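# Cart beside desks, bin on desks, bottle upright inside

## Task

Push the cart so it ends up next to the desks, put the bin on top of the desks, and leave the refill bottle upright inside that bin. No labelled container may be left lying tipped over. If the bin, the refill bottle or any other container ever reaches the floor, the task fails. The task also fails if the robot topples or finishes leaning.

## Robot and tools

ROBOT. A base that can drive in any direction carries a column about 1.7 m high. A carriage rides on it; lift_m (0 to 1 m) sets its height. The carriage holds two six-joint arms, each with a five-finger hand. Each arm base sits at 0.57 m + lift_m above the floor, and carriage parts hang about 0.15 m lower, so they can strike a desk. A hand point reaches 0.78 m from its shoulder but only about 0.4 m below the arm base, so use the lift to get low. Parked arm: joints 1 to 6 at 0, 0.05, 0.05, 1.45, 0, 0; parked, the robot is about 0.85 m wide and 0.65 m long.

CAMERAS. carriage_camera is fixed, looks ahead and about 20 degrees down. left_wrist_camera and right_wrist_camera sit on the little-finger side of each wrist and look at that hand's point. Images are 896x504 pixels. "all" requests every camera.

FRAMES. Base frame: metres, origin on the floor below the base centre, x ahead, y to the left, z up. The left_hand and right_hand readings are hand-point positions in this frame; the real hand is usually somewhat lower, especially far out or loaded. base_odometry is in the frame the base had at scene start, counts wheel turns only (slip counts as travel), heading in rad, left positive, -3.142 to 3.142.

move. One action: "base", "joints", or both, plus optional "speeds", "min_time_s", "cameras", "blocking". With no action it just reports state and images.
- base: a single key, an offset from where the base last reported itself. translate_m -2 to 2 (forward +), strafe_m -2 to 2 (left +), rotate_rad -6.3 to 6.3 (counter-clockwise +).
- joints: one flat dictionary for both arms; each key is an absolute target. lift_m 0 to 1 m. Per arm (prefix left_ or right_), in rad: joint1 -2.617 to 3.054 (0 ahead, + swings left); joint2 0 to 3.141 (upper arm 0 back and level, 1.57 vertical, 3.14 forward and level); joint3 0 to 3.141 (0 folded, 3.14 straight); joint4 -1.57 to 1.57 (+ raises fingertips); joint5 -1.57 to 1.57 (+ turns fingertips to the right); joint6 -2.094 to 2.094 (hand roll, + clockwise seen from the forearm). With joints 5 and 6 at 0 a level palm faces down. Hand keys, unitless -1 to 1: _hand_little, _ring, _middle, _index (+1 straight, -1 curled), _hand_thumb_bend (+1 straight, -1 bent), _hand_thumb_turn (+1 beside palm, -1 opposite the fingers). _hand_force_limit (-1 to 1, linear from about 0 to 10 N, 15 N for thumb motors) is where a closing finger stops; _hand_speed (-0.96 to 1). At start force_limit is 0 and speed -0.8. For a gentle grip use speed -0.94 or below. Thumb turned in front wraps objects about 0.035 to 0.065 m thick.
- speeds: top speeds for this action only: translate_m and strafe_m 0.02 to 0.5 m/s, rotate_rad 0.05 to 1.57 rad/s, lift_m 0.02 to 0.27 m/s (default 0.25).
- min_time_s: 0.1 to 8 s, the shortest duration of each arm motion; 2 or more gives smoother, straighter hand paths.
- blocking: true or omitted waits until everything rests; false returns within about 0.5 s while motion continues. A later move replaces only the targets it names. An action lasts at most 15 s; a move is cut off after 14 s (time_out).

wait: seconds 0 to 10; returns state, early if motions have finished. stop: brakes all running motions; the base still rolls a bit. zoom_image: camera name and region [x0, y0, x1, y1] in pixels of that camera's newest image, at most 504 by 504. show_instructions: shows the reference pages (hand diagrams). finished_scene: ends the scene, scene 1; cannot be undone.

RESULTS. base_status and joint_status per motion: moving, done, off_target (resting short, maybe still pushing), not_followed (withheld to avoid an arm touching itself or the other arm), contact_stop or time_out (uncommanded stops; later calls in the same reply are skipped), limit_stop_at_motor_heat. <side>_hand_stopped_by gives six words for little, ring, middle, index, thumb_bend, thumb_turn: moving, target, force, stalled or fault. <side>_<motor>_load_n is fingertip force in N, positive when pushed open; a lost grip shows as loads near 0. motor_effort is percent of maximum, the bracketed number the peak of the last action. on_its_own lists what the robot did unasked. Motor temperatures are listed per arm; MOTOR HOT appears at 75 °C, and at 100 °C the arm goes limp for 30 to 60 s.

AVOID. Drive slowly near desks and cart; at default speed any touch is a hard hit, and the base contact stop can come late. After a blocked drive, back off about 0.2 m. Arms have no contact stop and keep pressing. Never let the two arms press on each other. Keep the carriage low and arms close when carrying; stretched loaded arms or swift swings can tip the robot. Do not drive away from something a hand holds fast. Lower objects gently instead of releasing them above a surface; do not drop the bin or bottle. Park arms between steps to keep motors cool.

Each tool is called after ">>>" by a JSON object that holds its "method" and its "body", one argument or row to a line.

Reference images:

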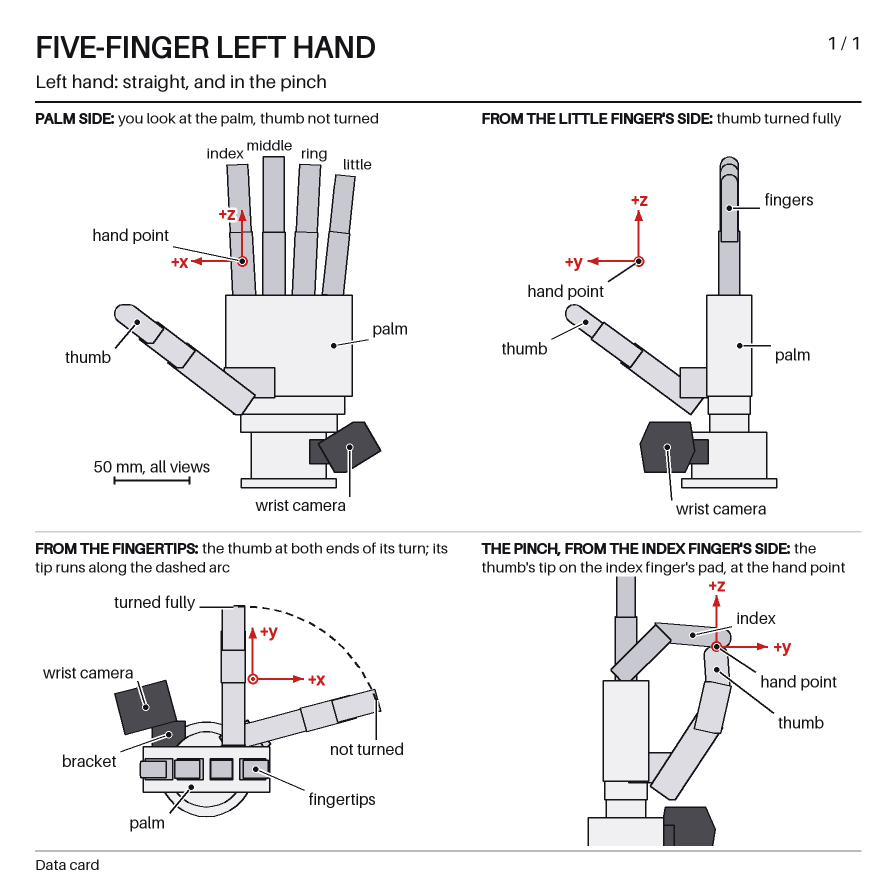

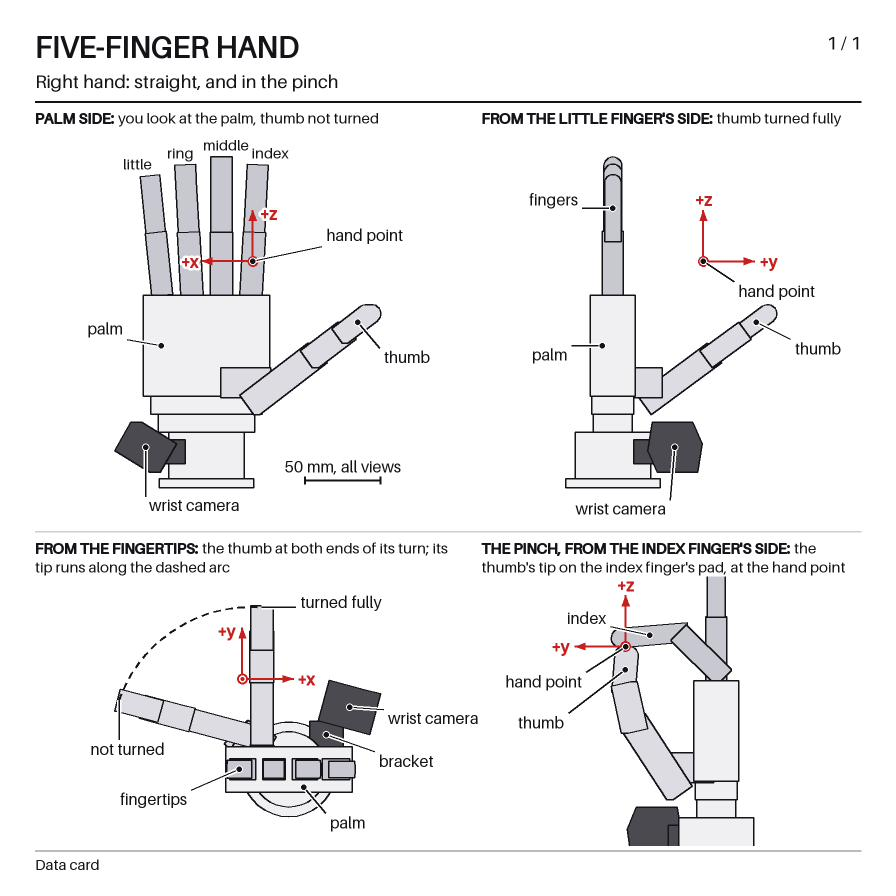

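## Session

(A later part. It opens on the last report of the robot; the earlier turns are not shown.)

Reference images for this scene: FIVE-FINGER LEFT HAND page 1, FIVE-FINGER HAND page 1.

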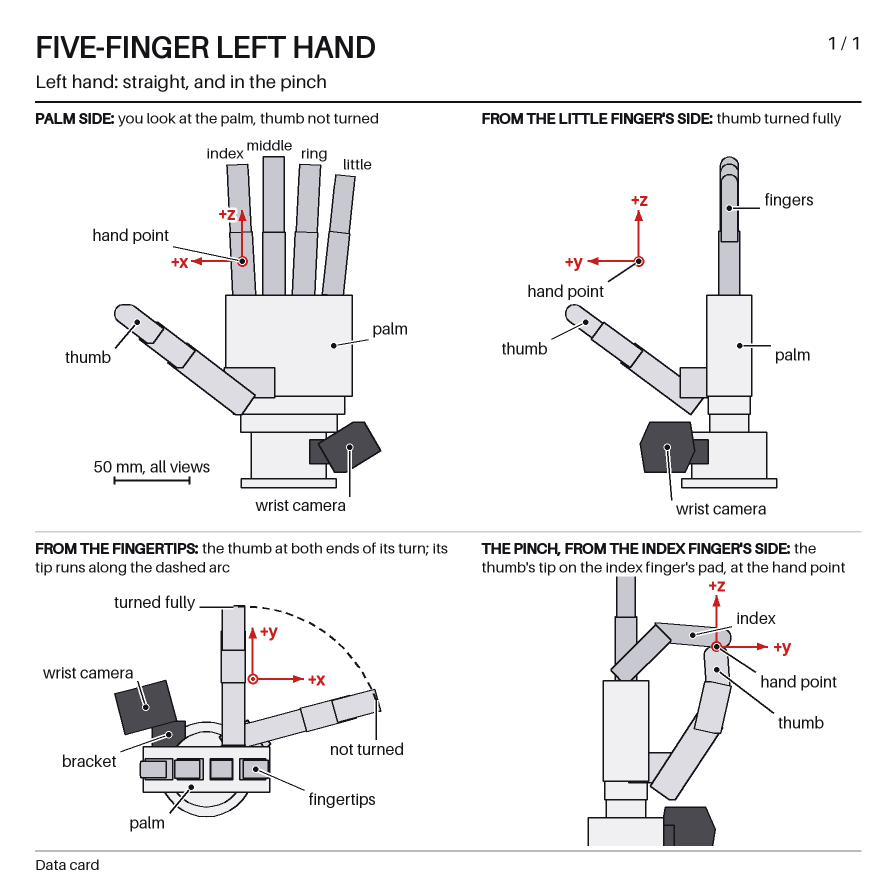

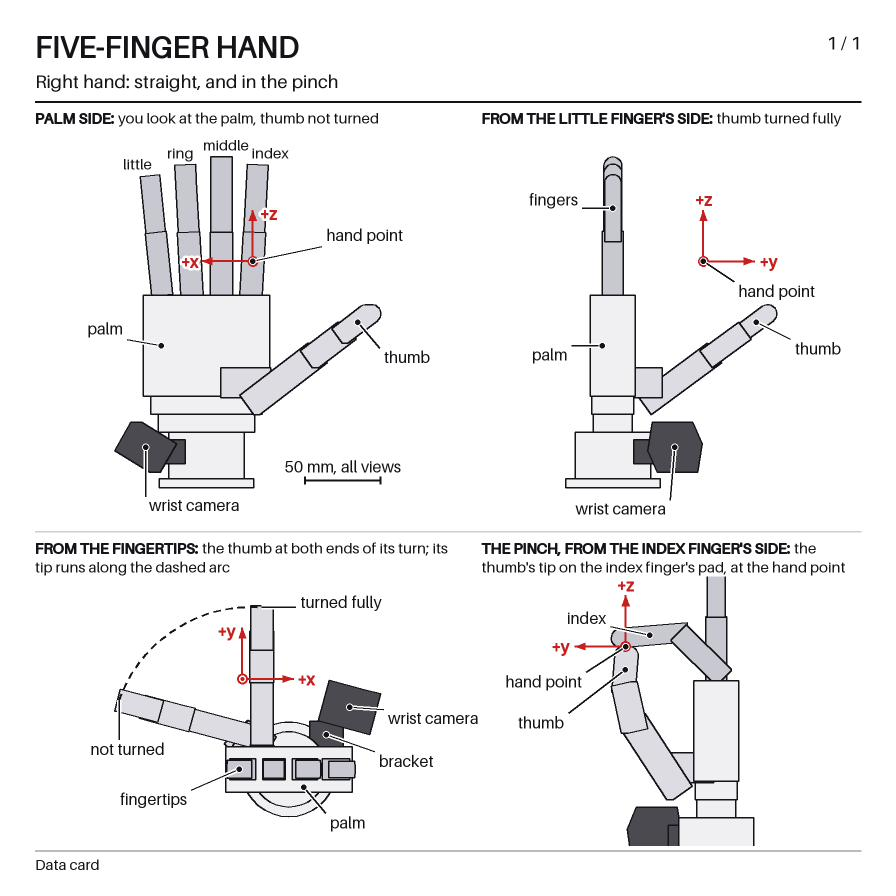

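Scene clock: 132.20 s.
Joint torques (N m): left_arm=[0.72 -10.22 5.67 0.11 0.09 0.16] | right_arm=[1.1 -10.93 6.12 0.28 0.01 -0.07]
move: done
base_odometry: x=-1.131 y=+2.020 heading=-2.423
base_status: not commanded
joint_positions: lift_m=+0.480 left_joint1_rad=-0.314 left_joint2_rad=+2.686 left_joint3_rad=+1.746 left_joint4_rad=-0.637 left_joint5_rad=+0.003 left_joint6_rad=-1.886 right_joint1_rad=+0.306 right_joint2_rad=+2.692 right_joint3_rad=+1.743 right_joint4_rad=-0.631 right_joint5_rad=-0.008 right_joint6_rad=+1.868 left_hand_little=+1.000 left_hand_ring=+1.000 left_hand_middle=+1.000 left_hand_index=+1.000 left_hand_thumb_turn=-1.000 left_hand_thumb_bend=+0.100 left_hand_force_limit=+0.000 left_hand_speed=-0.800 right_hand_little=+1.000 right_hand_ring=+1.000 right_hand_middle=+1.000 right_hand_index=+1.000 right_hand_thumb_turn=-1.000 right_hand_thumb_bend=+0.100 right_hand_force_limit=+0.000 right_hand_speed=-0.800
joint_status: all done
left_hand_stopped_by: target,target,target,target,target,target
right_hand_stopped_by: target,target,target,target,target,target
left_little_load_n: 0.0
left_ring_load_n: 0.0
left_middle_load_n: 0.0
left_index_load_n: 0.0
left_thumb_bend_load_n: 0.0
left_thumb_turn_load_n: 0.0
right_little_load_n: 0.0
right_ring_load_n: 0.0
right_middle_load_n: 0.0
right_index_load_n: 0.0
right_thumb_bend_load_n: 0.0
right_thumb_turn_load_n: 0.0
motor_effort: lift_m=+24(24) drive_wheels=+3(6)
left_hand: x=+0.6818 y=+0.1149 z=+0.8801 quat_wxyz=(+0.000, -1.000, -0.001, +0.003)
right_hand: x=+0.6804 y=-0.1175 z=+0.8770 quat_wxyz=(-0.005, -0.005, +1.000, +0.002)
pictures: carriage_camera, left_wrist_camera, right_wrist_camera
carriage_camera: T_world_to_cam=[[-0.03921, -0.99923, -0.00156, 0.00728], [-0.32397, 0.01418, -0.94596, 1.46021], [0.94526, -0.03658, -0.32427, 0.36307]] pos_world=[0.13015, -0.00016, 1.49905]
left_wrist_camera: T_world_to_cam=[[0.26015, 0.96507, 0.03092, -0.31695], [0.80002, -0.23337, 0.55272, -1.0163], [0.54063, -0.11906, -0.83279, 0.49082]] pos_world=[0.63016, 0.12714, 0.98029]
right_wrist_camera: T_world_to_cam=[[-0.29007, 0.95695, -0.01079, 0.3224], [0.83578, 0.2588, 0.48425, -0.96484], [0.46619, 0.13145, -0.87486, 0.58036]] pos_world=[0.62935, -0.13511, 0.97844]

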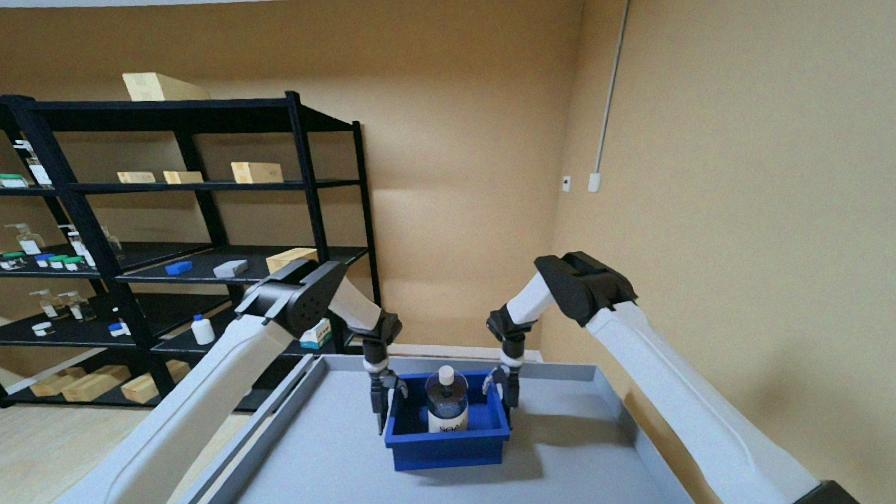

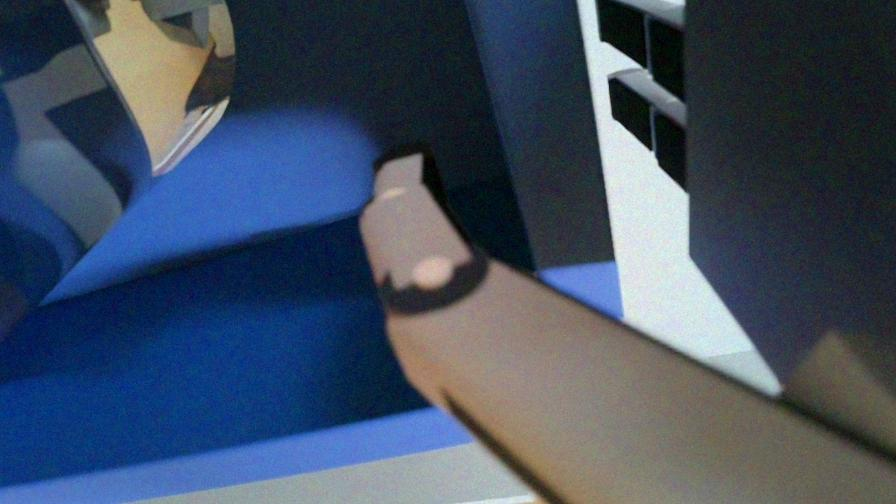

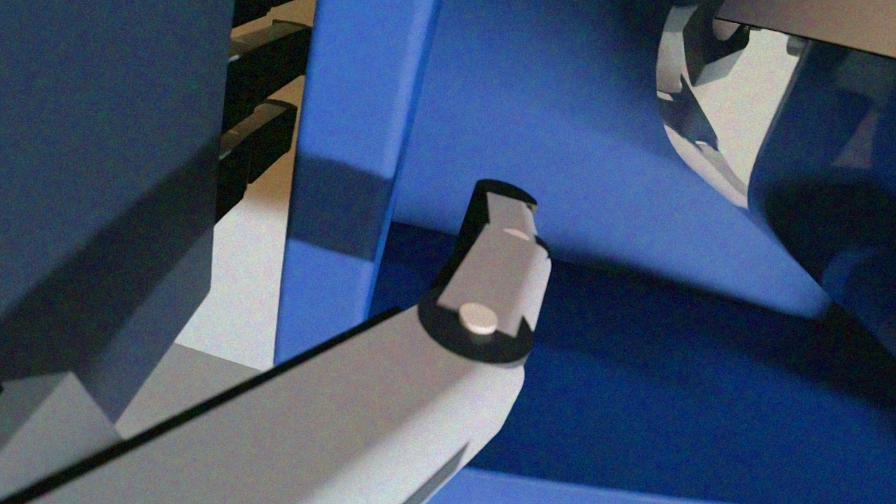

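>>> {"method": "move", "body": {
  "joints": {"left_hand_speed": -0.88, "right_hand_speed": -0.88, "left_hand_index": 0.7, "left_hand_middle": 0.7, "left_hand_ring": 0.7, "left_hand_little": 0.7, "right_hand_index": 0.7, "right_hand_middle": 0.7, "right_hand_ring": 0.7, "right_hand_little": 0.7}
}}

>>> {"method": "move", "body": {
  "joints": {"lift_m": 0.471},
  "speeds": {"lift_m": 0.03},
  "cameras": ["all"]
}}

Scene clock: 135.13 s.
Joint torques (N m): left_arm=[1.13 -10.26 5.71 0.11 0.13 0.16] | right_arm=[1.05 -10.85 6.15 0.27 -0.01 -0.05]
move: done
base_odometry: x=-1.131 y=+2.020 heading=-2.423
base_status: not commanded
joint_positions: lift_m=+0.480 left_joint1_rad=-0.314 left_joint2_rad=+2.686 left_joint3_rad=+1.746 left_joint4_rad=-0.637 left_joint5_rad=+0.003 left_joint6_rad=-1.886 right_joint1_rad=+0.306 right_joint2_rad=+2.692 right_joint3_rad=+1.743 right_joint4_rad=-0.631 right_joint5_rad=-0.008 right_joint6_rad=+1.868 left_hand_little=+0.700 left_hand_ring=+0.700 left_hand_middle=+0.700 left_hand_index=+0.700 left_hand_thumb_turn=-1.000 left_hand_thumb_bend=+0.100 left_hand_force_limit=+0.000 left_hand_speed=-0.880 right_hand_little=+0.700 right_hand_ring=+0.700 right_hand_middle=+0.700 right_hand_index=+0.700 right_hand_thumb_turn=-1.000 right_hand_thumb_bend=+0.100 right_hand_force_limit=+0.000 right_hand_speed=-0.880
joint_status: all done
left_hand_stopped_by: target,target,target,target,target,target
right_hand_stopped_by: target,target,target,target,target,target
left_little_load_n: 0.0
left_ring_load_n: 0.0
left_middle_load_n: 0.0
left_index_load_n: 0.0
left_thumb_bend_load_n: 0.0
left_thumb_turn_load_n: 0.0
right_little_load_n: 0.0
right_ring_load_n: 0.0
right_middle_load_n: 0.0
right_index_load_n: 0.0
right_thumb_bend_load_n: 0.0
right_thumb_turn_load_n: 0.0
motor_effort: lift_m=+24(24) drive_wheels=+5(5)
left_hand: x=+0.6817 y=+0.1149 z=+0.8801 quat_wxyz=(+0.000, -1.000, -0.001, +0.003)
right_hand: x=+0.6804 y=-0.1175 z=+0.8770 quat_wxyz=(-0.005, -0.004, +1.000, +0.002)
pictures: none

Scene clock: 135.73 s.
Joint torques (N m): left_arm=[0.8 -10.33 5.71 0.13 0.17 0.12] | right_arm=[0.99 -10.92 6.11 0.33 0.03 -0.07]
move: done
base_odometry: x=-1.131 y=+2.020 heading=-2.423
base_status: not commanded
joint_positions: lift_m=+0.471 left_joint1_rad=-0.314 left_joint2_rad=+2.686 left_joint3_rad=+1.747 left_joint4_rad=-0.641 left_joint5_rad=+0.003 left_joint6_rad=-1.886 right_joint1_rad=+0.306 right_joint2_rad=+2.693 right_joint3_rad=+1.744 right_joint4_rad=-0.635 right_joint5_rad=-0.008 right_joint6_rad=+1.868 left_hand_little=+0.700 left_hand_ring=+0.700 left_hand_middle=+0.700 left_hand_index=+0.700 left_hand_thumb_turn=-1.000 left_hand_thumb_bend=+0.100 left_hand_force_limit=+0.000 left_hand_speed=-0.880 right_hand_little=+0.700 right_hand_ring=+0.700 right_hand_middle=+0.700 right_hand_index=+0.700 right_hand_thumb_turn=-1.000 right_hand_thumb_bend=+0.100 right_hand_force_limit=+0.000 right_hand_speed=-0.880
joint_status: all done
left_hand_stopped_by: target,target,target,target,target,target
right_hand_stopped_by: target,target,target,target,target,target
left_little_load_n: 0.0
left_ring_load_n: 0.0
left_middle_load_n: 0.0
left_index_load_n: 0.0
left_thumb_bend_load_n: 0.0
left_thumb_turn_load_n: 0.0
right_little_load_n: 0.0
right_ring_load_n: 0.0
right_middle_load_n: 0.0
right_index_load_n: 0.0
right_thumb_bend_load_n: 0.0
right_thumb_turn_load_n: 0.0
motor_effort: lift_m=+23(24) drive_wheels=+3(5)
left_hand: x=+0.6810 y=+0.1152 z=+0.8711 quat_wxyz=(+0.000, -1.000, -0.001, +0.005)
right_hand: x=+0.6794 y=-0.1178 z=+0.8677 quat_wxyz=(-0.007, -0.004, +1.000, +0.002)
pictures: carriage_camera, left_wrist_camera, right_wrist_camera
carriage_camera: T_world_to_cam=[[-0.03921, -0.99923, -0.00156, 0.00726], [-0.32397, 0.01418, -0.94596, 1.4517], [0.94526, -0.03658, -0.32427, 0.36015]] pos_world=[0.13015, -0.00016, 1.49005]
left_wrist_camera: T_world_to_cam=[[0.26029, 0.96503, 0.03111, -0.31691], [0.80182, -0.234, 0.54985, -1.00927], [0.5379, -0.11818, -0.83469, 0.48722]] pos_world=[0.62967, 0.12724, 0.97148]
right_wrist_camera: T_world_to_cam=[[-0.28967, 0.95707, -0.01083, 0.32203], [0.8378, 0.25901, 0.48062, -0.95769], [0.46279, 0.13015, -0.87686, 0.57666]] pos_world=[0.62877, -0.1352, 0.96943]

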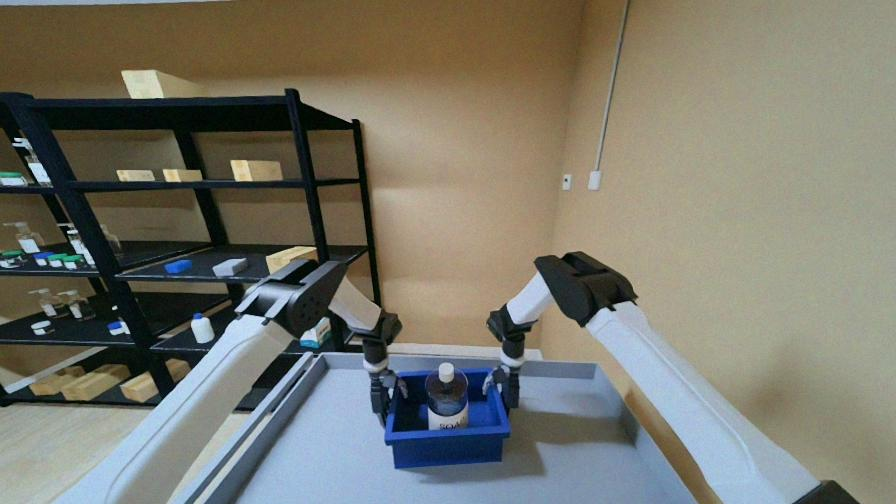

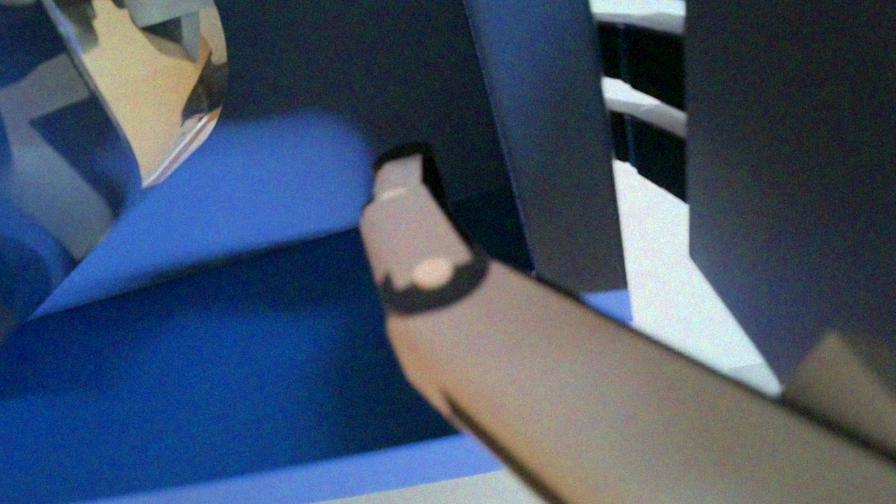

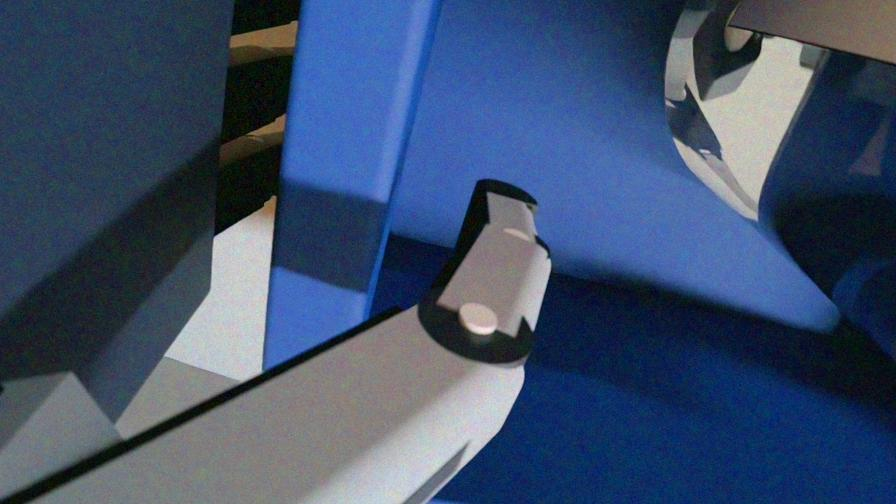

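>>> {"method": "move", "body": {
  "joints": {"left_joint1_rad": -0.348, "left_joint6_rad": -1.907, "right_joint1_rad": 0.352, "right_joint6_rad": 1.921},
  "min_time_s": 1.5,
  "cameras": ["all"]
}}

>>> {"method": "zoom_image", "body": {
  "camera": "carriage_camera",
  "region": [340, 320, 560, 484]
}}

Scene clock: 138.73 s.
Joint torques (N m): left_arm=[-0.68 -10.39 5.52 0.16 0.13 -0.04] | right_arm=[1.76 -10.86 6.09 0.32 -0.13 0.01]
move: done
base_odometry: x=-1.131 y=+2.020 heading=-2.423
base_status: not commanded
joint_positions: lift_m=+0.471 left_joint1_rad=-0.340 left_joint2_rad=+2.686 left_joint3_rad=+1.747 left_joint4_rad=-0.641 left_joint5_rad=+0.003 left_joint6_rad=-1.895 right_joint1_rad=+0.334 right_joint2_rad=+2.693 right_joint3_rad=+1.744 right_joint4_rad=-0.635 right_joint5_rad=+0.004 right_joint6_rad=+1.909 left_hand_little=+0.700 left_hand_ring=+0.700 left_hand_middle=+0.700 left_hand_index=+0.700 left_hand_thumb_turn=-1.000 left_hand_thumb_bend=+0.100 left_hand_force_limit=+0.000 left_hand_speed=-0.880 right_hand_little=+0.700 right_hand_ring=+0.700 right_hand_middle=+0.700 right_hand_index=+0.700 right_hand_thumb_turn=-1.000 right_hand_thumb_bend=+0.100 right_hand_force_limit=+0.000 right_hand_speed=-0.880
joint_status: all done
left_hand_stopped_by: target,target,target,target,target,target
right_hand_stopped_by: target,target,target,target,target,target
left_little_load_n: 0.0
left_ring_load_n: 0.0
left_middle_load_n: 0.0
left_index_load_n: 0.0
left_thumb_bend_load_n: 0.0
left_thumb_turn_load_n: 0.0
right_little_load_n: 0.0
right_ring_load_n: 0.0
right_middle_load_n: 0.0
right_index_load_n: 0.0
right_thumb_bend_load_n: 0.0
right_thumb_turn_load_n: 0.0
motor_effort: lift_m=+23(23) drive_wheels=+4(6)
left_hand: x=+0.6761 y=+0.1035 z=+0.8711 quat_wxyz=(+0.000, -1.000, +0.008, +0.005)
right_hand: x=+0.6769 y=-0.1084 z=+0.8671 quat_wxyz=(-0.005, +0.002, +1.000, -0.004)
pictures: carriage_camera, left_wrist_camera, right_wrist_camera
carriage_camera: T_world_to_cam=[[-0.03921, -0.99923, -0.00156, 0.00726], [-0.32397, 0.01418, -0.94596, 1.4517], [0.94526, -0.03658, -0.32427, 0.36015]] pos_world=[0.13015, -0.00016, 1.49005]
left_wrist_camera: T_world_to_cam=[[0.27749, 0.96022, 0.03118, -0.3155], [0.79752, -0.24833, 0.54982, -1.00371], [0.53569, -0.1277, -0.8347, 0.49094]] pos_world=[0.62504, 0.1164, 0.97148]
right_wrist_camera: T_world_to_cam=[[-0.27777, 0.96037, -0.0232, 0.31534], [0.83913, 0.25433, 0.4808, -0.95924], [0.46765, 0.11409, -0.87652, 0.5707]] pos_world=[0.62564, -0.12399, 0.96876]

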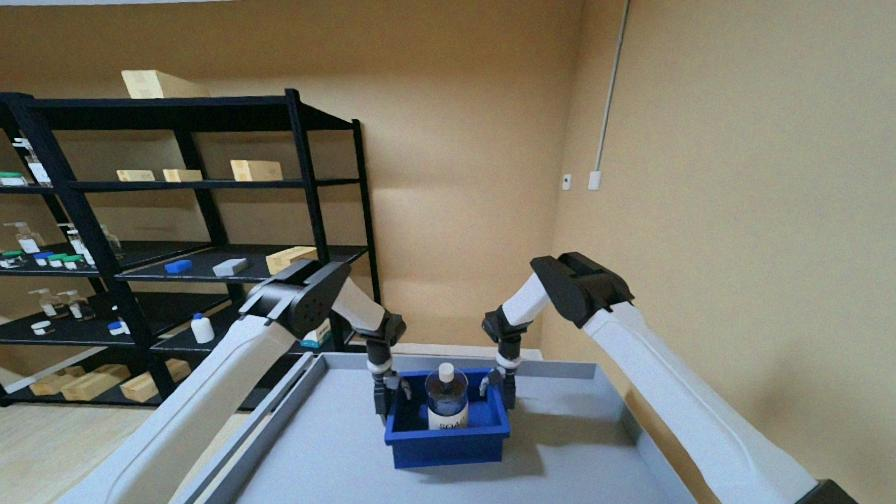

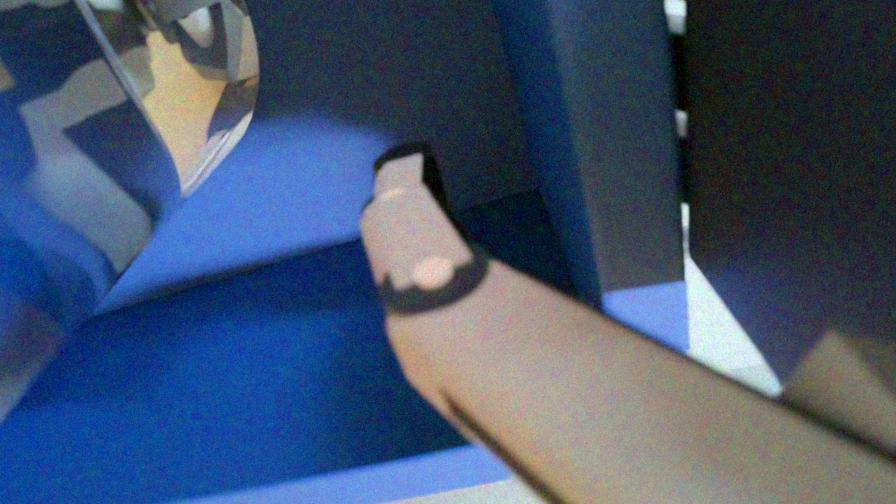

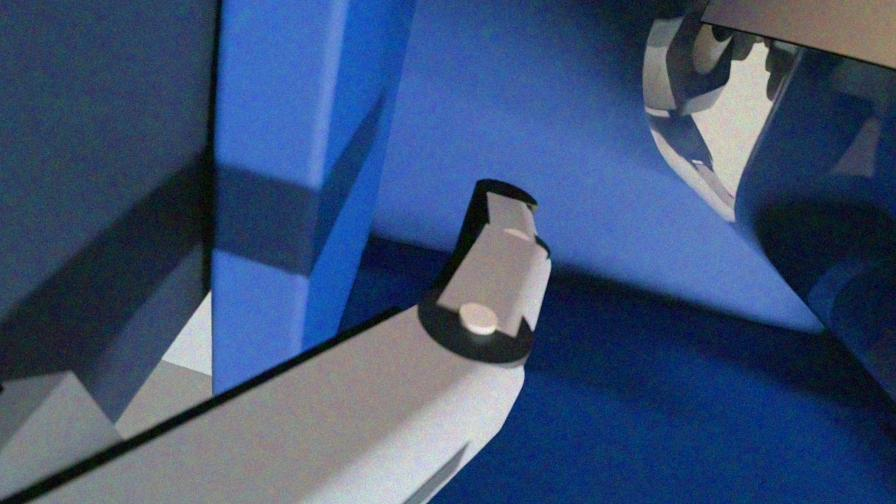

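Scaled by 2.291 from the camera's image (finer frame: 1280x720).

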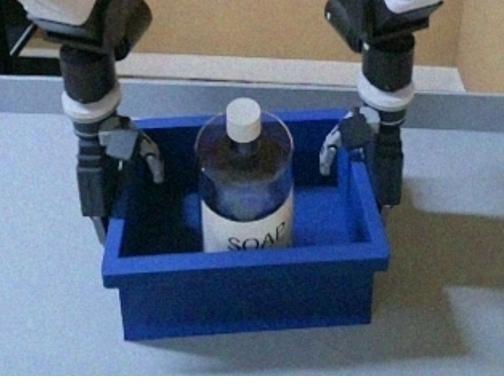

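>>> {"method": "move", "body": {
  "joints": {"left_hand_force_limit": 0.0, "right_hand_force_limit": 0.0, "left_hand_speed": -0.9, "right_hand_speed": -0.9, "left_hand_thumb_bend": -1, "right_hand_thumb_bend": -1},
  "cameras": ["all"]
}}

>>> {"method": "zoom_image", "body": {
  "camera": "carriage_camera",
  "region": [340, 320, 560, 484]
}}

Scene clock: 144.17 s.
Joint torques (N m): left_arm=[-0.39 -10.81 5.39 0.22 0.15 -0.01] | right_arm=[1.62 -10.92 6.13 0.32 -0.16 0.08]
Motor temperatures (°C): left_arm=[24 33 36 28 24 24] | right_arm=[24 37 32 28 26 25]
move: off_target
base_odometry: x=-1.131 y=+2.020 heading=-2.423
base_status: not commanded
joint_positions: lift_m=+0.471 left_joint1_rad=-0.341 left_joint2_rad=+2.686 left_joint3_rad=+1.747 left_joint4_rad=-0.641 left_joint5_rad=+0.001 left_joint6_rad=-1.899 right_joint1_rad=+0.337 right_joint2_rad=+2.693 right_joint3_rad=+1.744 right_joint4_rad=-0.635 right_joint5_rad=+0.008 right_joint6_rad=+1.901 left_hand_little=+0.700 left_hand_ring=+0.700 left_hand_middle=+0.700 left_hand_index=+0.700 left_hand_thumb_turn=-1.000 left_hand_thumb_bend=-0.413 left_hand_force_limit=+0.000 left_hand_speed=-0.900 right_hand_little=+0.700 right_hand_ring=+0.700 right_hand_middle=+0.700 right_hand_index=+0.700 right_hand_thumb_turn=-1.000 right_hand_thumb_bend=-0.393 right_hand_force_limit=+0.000 right_hand_speed=-0.900
joint_status: left_hand_thumb_bend off_target (ended at -0.413, target -1.000); right_hand_thumb_bend off_target (ended at -0.393, target -1.000); the others done
left_hand_stopped_by: target,target,target,target,force,target
right_hand_stopped_by: target,target,target,target,force,target
left_little_load_n: 0.0
left_ring_load_n: 0.5
left_middle_load_n: 2.5
left_index_load_n: 0.0
left_thumb_bend_load_n: 8.0
left_thumb_turn_load_n: 1.5
right_little_load_n: 0.0
right_ring_load_n: 0.0
right_middle_load_n: 1.5
right_index_load_n: 0.0
right_thumb_bend_load_n: 6.5
right_thumb_turn_load_n: 0.5
motor_effort: lift_m=+23(23) drive_wheels=+4(6)
left_hand: x=+0.6764 y=+0.1037 z=+0.8711 quat_wxyz=(+0.001, -1.000, +0.006, +0.004)
right_hand: x=+0.6761 y=-0.1077 z=+0.8669 quat_wxyz=(-0.005, -0.003, +1.000, -0.006)
pictures: carriage_camera, left_wrist_camera, right_wrist_camera
carriage_camera: T_world_to_cam=[[-0.03921, -0.99923, -0.00156, 0.00726], [-0.32397, 0.01418, -0.94596, 1.4517], [0.94526, -0.03658, -0.32427, 0.36015]] pos_world=[0.13015, -0.00016, 1.49005]
left_wrist_camera: T_world_to_cam=[[0.27317, 0.96141, 0.03277, -0.31445], [0.79834, -0.24557, 0.54987, -1.00472], [0.53669, -0.12405, -0.83461, 0.48958]] pos_world=[0.62524, 0.11631, 0.97138]
right_wrist_camera: T_world_to_cam=[[-0.28797, 0.95726, -0.02683, 0.32414], [0.83581, 0.26492, 0.48087, -0.95543], [0.46742, 0.11605, -0.87638, 0.57113]] pos_world=[0.62495, -0.12345, 0.96866]

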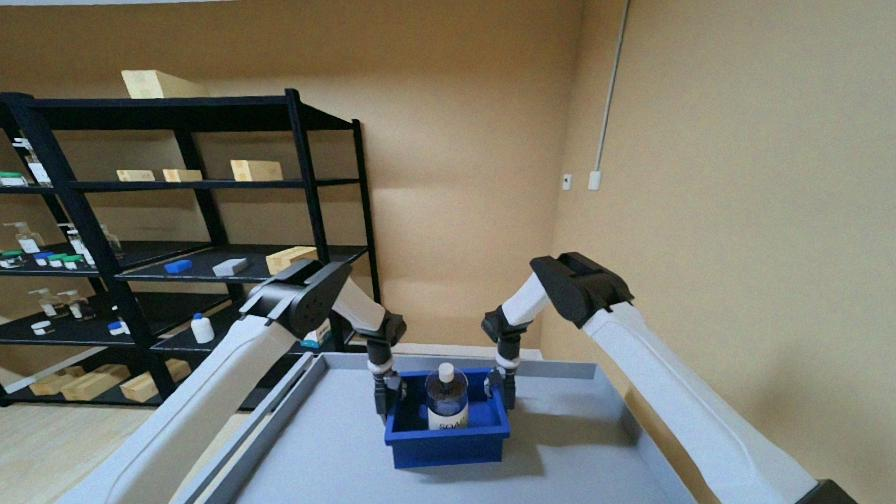

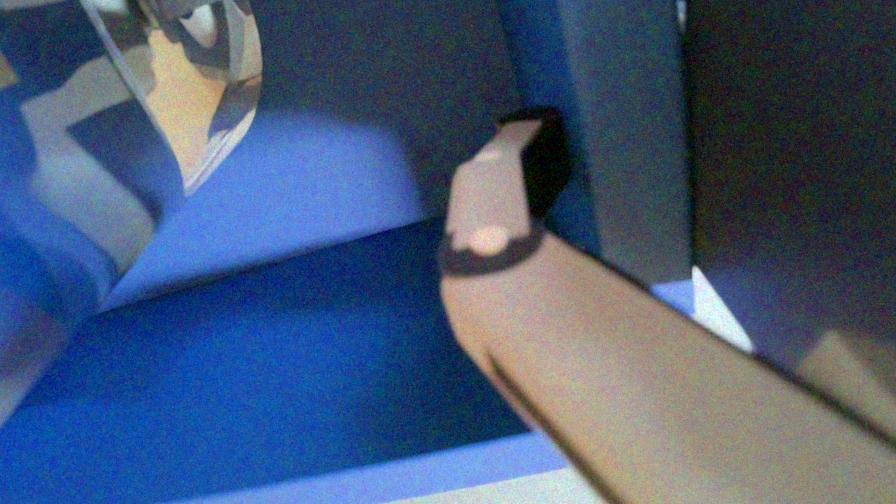

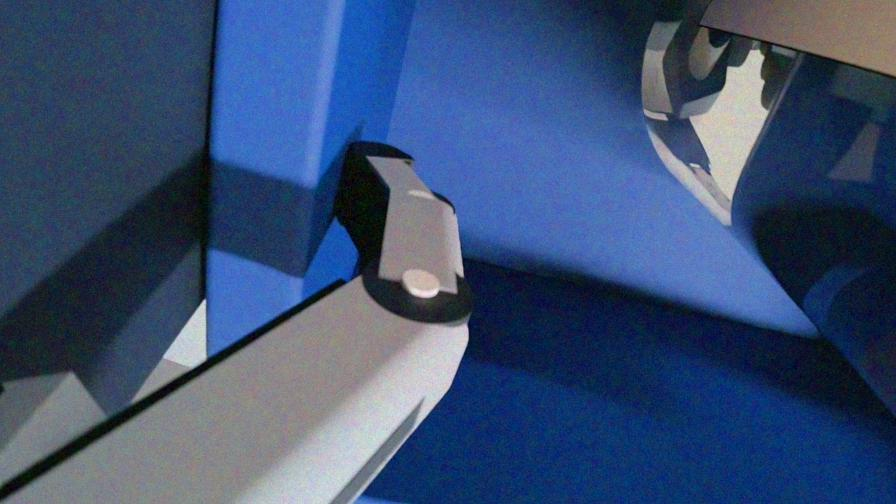

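Scaled by 2.291 from the camera's image (finer frame: 1280x720).

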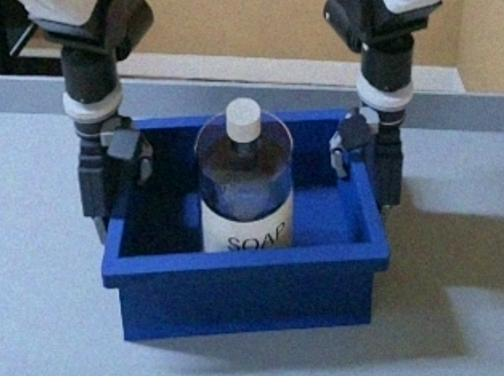

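>>> {"method": "move", "body": {
  "joints": {"left_hand_force_limit": 0.0, "right_hand_force_limit": 0.0, "left_hand_index": 0.2, "left_hand_middle": 0.2, "left_hand_ring": 0.2, "left_hand_little": 0.2, "right_hand_index": 0.2, "right_hand_middle": 0.2, "right_hand_ring": 0.2, "right_hand_little": 0.2},
  "cameras": ["left_wrist_camera", "right_wrist_camera"]
}}

Scene clock: 146.60 s.
Joint torques (N m): left_arm=[-0.17 -10.4 5.65 0.16 0.23 0.01] | right_arm=[0.91 -10.95 5.97 0.32 -0.39 0.05]
move: off_target
base_odometry: x=-1.131 y=+2.020 heading=-2.423
base_status: not commanded
joint_positions: lift_m=+0.471 left_joint1_rad=-0.344 left_joint2_rad=+2.686 left_joint3_rad=+1.747 left_joint4_rad=-0.641 left_joint5_rad=-0.008 left_joint6_rad=-1.901 right_joint1_rad=+0.343 right_joint2_rad=+2.693 right_joint3_rad=+1.744 right_joint4_rad=-0.635 right_joint5_rad=+0.026 right_joint6_rad=+1.904 left_hand_little=+0.563 left_hand_ring=+0.646 left_hand_middle=+0.693 left_hand_index=+0.675 left_hand_thumb_turn=-1.000 left_hand_thumb_bend=-0.412 left_hand_force_limit=+0.000 left_hand_speed=-0.900 right_hand_little=+0.610 right_hand_ring=+0.665 right_hand_middle=+0.693 right_hand_index=+0.638 right_hand_thumb_turn=-1.000 right_hand_thumb_bend=-0.393 right_hand_force_limit=+0.000 right_hand_speed=-0.900
joint_status: left_hand_little off_target (ended at +0.563, target +0.200); left_hand_ring off_target (ended at +0.646, target +0.200); left_hand_middle off_target (ended at +0.693, target +0.200); left_hand_index off_target (ended at +0.675, target +0.200); right_hand_little off_target (ended at +0.610, target +0.200); right_hand_ring off_target (ended at +0.665, target +0.200); right_hand_middle off_target (ended at +0.693, target +0.200); right_hand_index off_target (ended at +0.638, target +0.200); the others done
left_hand_stopped_by: force,force,force,force,force,target
right_hand_stopped_by: force,force,force,force,force,target
left_little_load_n: 6.0
left_ring_load_n: 2.5
left_middle_load_n: 0.5
left_index_load_n: 3.5
left_thumb_bend_load_n: 10.0
left_thumb_turn_load_n: 2.5
right_little_load_n: 5.0
right_ring_load_n: 0.0
right_middle_load_n: 0.0
right_index_load_n: 4.5
right_thumb_bend_load_n: 7.5
right_thumb_turn_load_n: 1.0
motor_effort: lift_m=+23(23) drive_wheels=+4(6)
left_hand: x=+0.6765 y=+0.1040 z=+0.8707 quat_wxyz=(+0.005, -1.000, +0.007, +0.003)
right_hand: x=+0.6762 y=-0.1082 z=+0.8661 quat_wxyz=(-0.002, -0.005, +1.000, -0.015)
left_wrist_camera: T_world_to_cam=[[0.2742, 0.96078, 0.04148, -0.32292], [0.79642, -0.25105, 0.55017, -1.00292], [0.539, -0.11782, -0.83402, 0.48655]] pos_world=[0.62504, 0.1158, 0.97097]
right_wrist_camera: T_world_to_cam=[[-0.29129, 0.95557, -0.04518, 0.34253], [0.83183, 0.27633, 0.48135, -0.95137], [0.47245, 0.10262, -0.87536, 0.56477]] pos_world=[0.62433, -0.12238, 0.96779]

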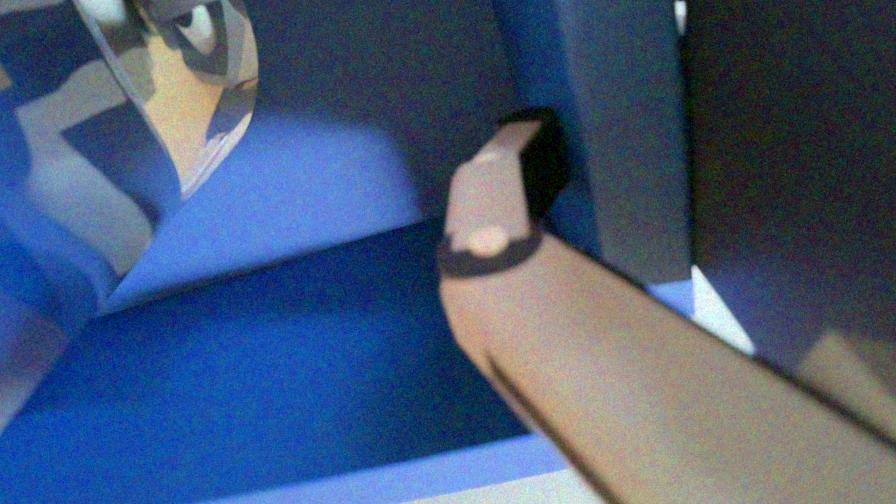

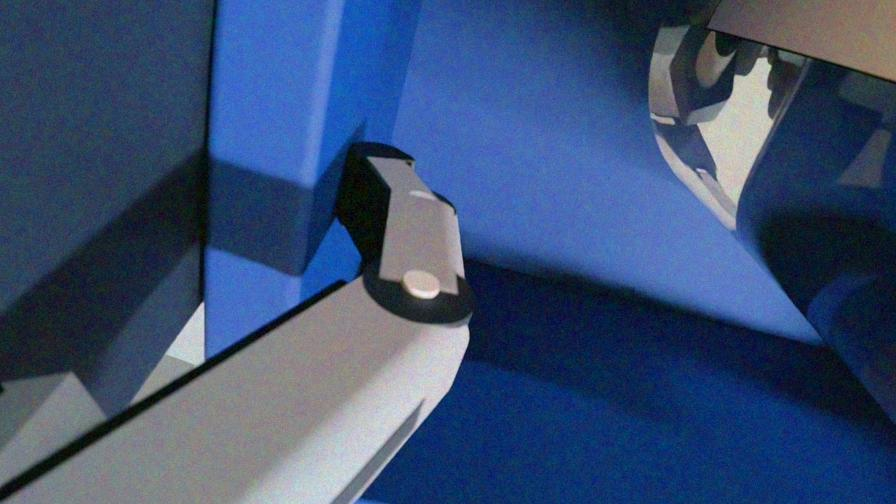

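>>> {"method": "move", "body": {
  "joints": {"left_hand_force_limit": 0.4, "right_hand_force_limit": 0.4, "left_hand_thumb_bend": -0.95, "right_hand_thumb_bend": -0.95, "left_hand_index": 0.25, "left_hand_middle": 0.25, "left_hand_ring": 0.25, "left_hand_little": 0.3, "right_hand_index": 0.25, "right_hand_middle": 0.25, "right_hand_ring": 0.25, "right_hand_little": 0.3}
}}

>>> {"method": "move", "body": {
  "joints": {"lift_m": 0.485},
  "speeds": {"lift_m": 0.03},
  "cameras": ["all"]
}}

>>> {"method": "zoom_image", "body": {
  "camera": "carriage_camera",
  "region": [340, 320, 560, 484]
}}

Scene clock: 147.83 s.
Joint torques (N m): left_arm=[0.21 -10.5 5.53 0.15 0.46 0.01] | right_arm=[0.66 -10.91 6.06 0.33 -0.6 0.06]
move: off_target
base_odometry: x=-1.131 y=+2.020 heading=-2.423
base_status: not commanded
joint_positions: lift_m=+0.471 left_joint1_rad=-0.350 left_joint2_rad=+2.686 left_joint3_rad=+1.747 left_joint4_rad=-0.642 left_joint5_rad=-0.030 left_joint6_rad=-1.899 right_joint1_rad=+0.346 right_joint2_rad=+2.693 right_joint3_rad=+1.744 right_joint4_rad=-0.636 right_joint5_rad=+0.047 right_joint6_rad=+1.901 left_hand_little=+0.519 left_hand_ring=+0.593 left_hand_middle=+0.640 left_hand_index=+0.639 left_hand_thumb_turn=-1.000 left_hand_thumb_bend=-0.409 left_hand_force_limit=+0.400 left_hand_speed=-0.900 right_hand_little=+0.584 right_hand_ring=+0.622 right_hand_middle=+0.649 right_hand_index=+0.622 right_hand_thumb_turn=-1.000 right_hand_thumb_bend=-0.393 right_hand_force_limit=+0.400 right_hand_speed=-0.900
joint_status: left_hand_little off_target (ended at +0.519, target +0.300); left_hand_ring off_target (ended at +0.593, target +0.250); left_hand_middle off_target (ended at +0.640, target +0.250); left_hand_index off_target (ended at +0.639, target +0.250); left_hand_thumb_bend off_target (ended at -0.409, target -0.950); right_hand_little off_target (ended at +0.584, target +0.300); right_hand_ring off_target (ended at +0.622, target +0.250); right_hand_middle off_target (ended at +0.649, target +0.250); right_hand_index off_target (ended at +0.622, target +0.250); right_hand_thumb_bend off_target (ended at -0.393, target -0.950); the others done
left_hand_stopped_by: force,force,force,force,force,target
right_hand_stopped_by: force,force,force,force,force,target
left_little_load_n: 3.5
left_ring_load_n: 8.0
left_middle_load_n: 7.5
left_index_load_n: 3.5
left_thumb_bend_load_n: 17.5
left_thumb_turn_load_n: 4.0
right_little_load_n: 0.5
right_ring_load_n: 8.0
right_middle_load_n: 6.5
right_index_load_n: 2.0
right_thumb_bend_load_n: 11.5
right_thumb_turn_load_n: 2.0
motor_effort: lift_m=+23(24) drive_wheels=+4(5)
left_hand: x=+0.6761 y=+0.1054 z=+0.8696 quat_wxyz=(+0.016, -1.000, +0.011, +0.000)
right_hand: x=+0.6767 y=-0.1109 z=+0.8653 quat_wxyz=(+0.001, -0.008, +1.000, -0.024)
pictures: none

Scene clock: 148.60 s.
Joint torques (N m): left_arm=[0.34 -12.49 5.31 0.09 0.55 0.02] | right_arm=[-0.16 -12.89 5.9 0.24 -0.54 0.08]
move: done
base_odometry: x=-1.131 y=+2.020 heading=-2.423
base_status: not commanded
joint_positions: lift_m=+0.485 left_joint1_rad=-0.352 left_joint2_rad=+2.711 left_joint3_rad=+1.747 left_joint4_rad=-0.640 left_joint5_rad=-0.032 left_joint6_rad=-1.898 right_joint1_rad=+0.355 right_joint2_rad=+2.717 right_joint3_rad=+1.744 right_joint4_rad=-0.633 right_joint5_rad=+0.042 right_joint6_rad=+1.903 left_hand_little=+0.519 left_hand_ring=+0.593 left_hand_middle=+0.640 left_hand_index=+0.639 left_hand_thumb_turn=-1.000 left_hand_thumb_bend=-0.409 left_hand_force_limit=+0.400 left_hand_speed=-0.900 right_hand_little=+0.583 right_hand_ring=+0.622 right_hand_middle=+0.649 right_hand_index=+0.622 right_hand_thumb_turn=-1.000 right_hand_thumb_bend=-0.393 right_hand_force_limit=+0.400 right_hand_speed=-0.900
joint_status: all done
left_hand_stopped_by: force,force,force,force,force,target
right_hand_stopped_by: force,force,force,force,force,target
left_little_load_n: 3.0
left_ring_load_n: 6.5
left_middle_load_n: 5.5
left_index_load_n: 1.0
left_thumb_bend_load_n: 16.5
left_thumb_turn_load_n: 2.0
right_little_load_n: 0.0
right_ring_load_n: 4.0
right_middle_load_n: 5.0
right_index_load_n: 2.5
right_thumb_bend_load_n: 11.5
right_thumb_turn_load_n: 1.0
motor_effort: lift_m=+30(33) drive_wheels=+4(5)
left_hand: x=+0.6689 y=+0.1074 z=+0.8712 quat_wxyz=(+0.021, -1.000, +0.012, +0.010)
right_hand: x=+0.6680 y=-0.1085 z=+0.8674 quat_wxyz=(-0.010, -0.011, +1.000, -0.025)
pictures: carriage_camera, left_wrist_camera, right_wrist_camera
carriage_camera: T_world_to_cam=[[-0.03921, -0.99923, -0.00156, 0.00728], [-0.32397, 0.01418, -0.94596, 1.46428], [0.94526, -0.03658, -0.32427, 0.36446]] pos_world=[0.13015, -0.00016, 1.50335]
left_wrist_camera: T_world_to_cam=[[0.28608, 0.95584, 0.06727, -0.35411], [0.80111, -0.27711, 0.5305, -0.97952], [0.52572, -0.09787, -0.84501, 0.50783]] pos_world=[0.61903, 0.11675, 0.97258]
right_wrist_camera: T_world_to_cam=[[-0.30377, 0.95077, -0.06136, 0.36244], [0.83571, 0.29683, 0.46205, -0.92863], [0.45751, 0.08907, -0.88473, 0.58636]] pos_world=[0.6179, -0.12118, 0.97008]

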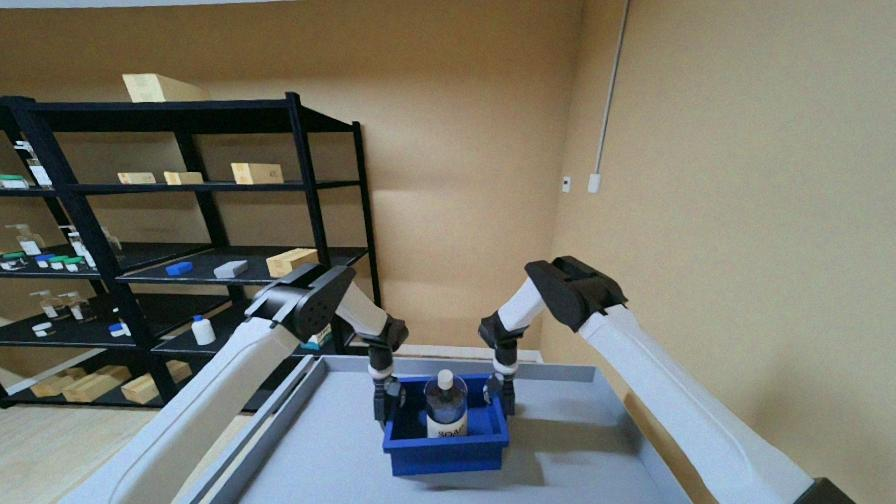

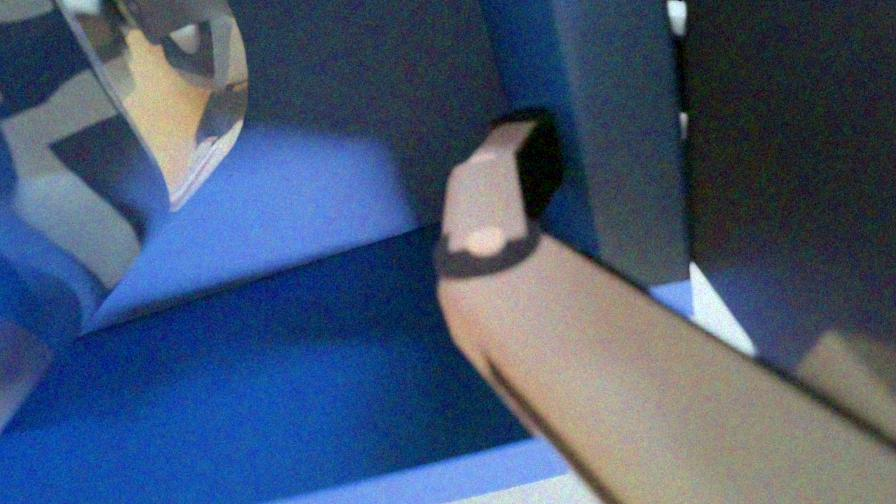

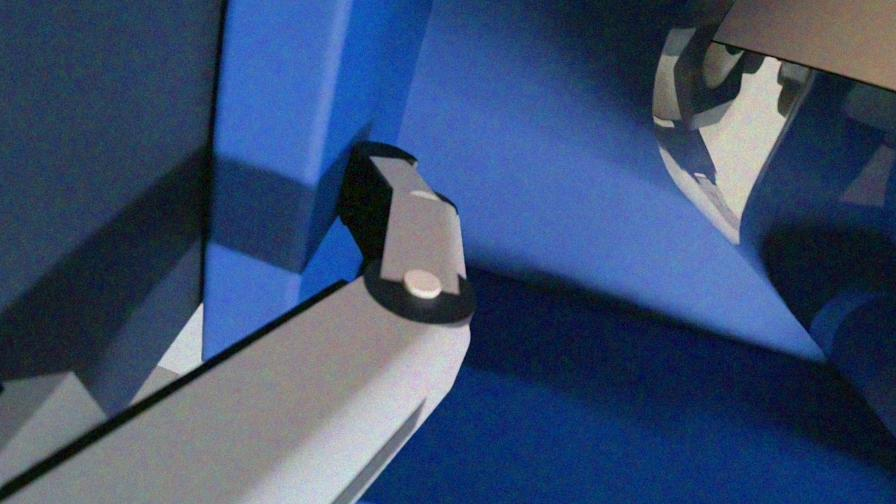

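Scaled by 2.291 from the camera's image (finer frame: 1280x720).

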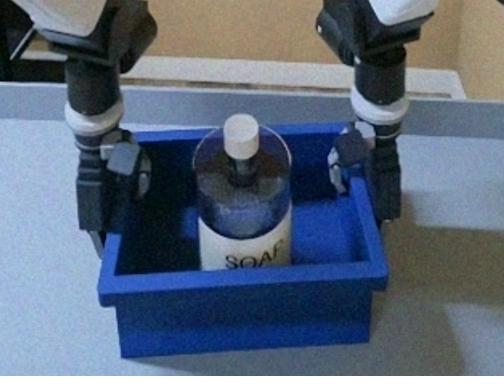

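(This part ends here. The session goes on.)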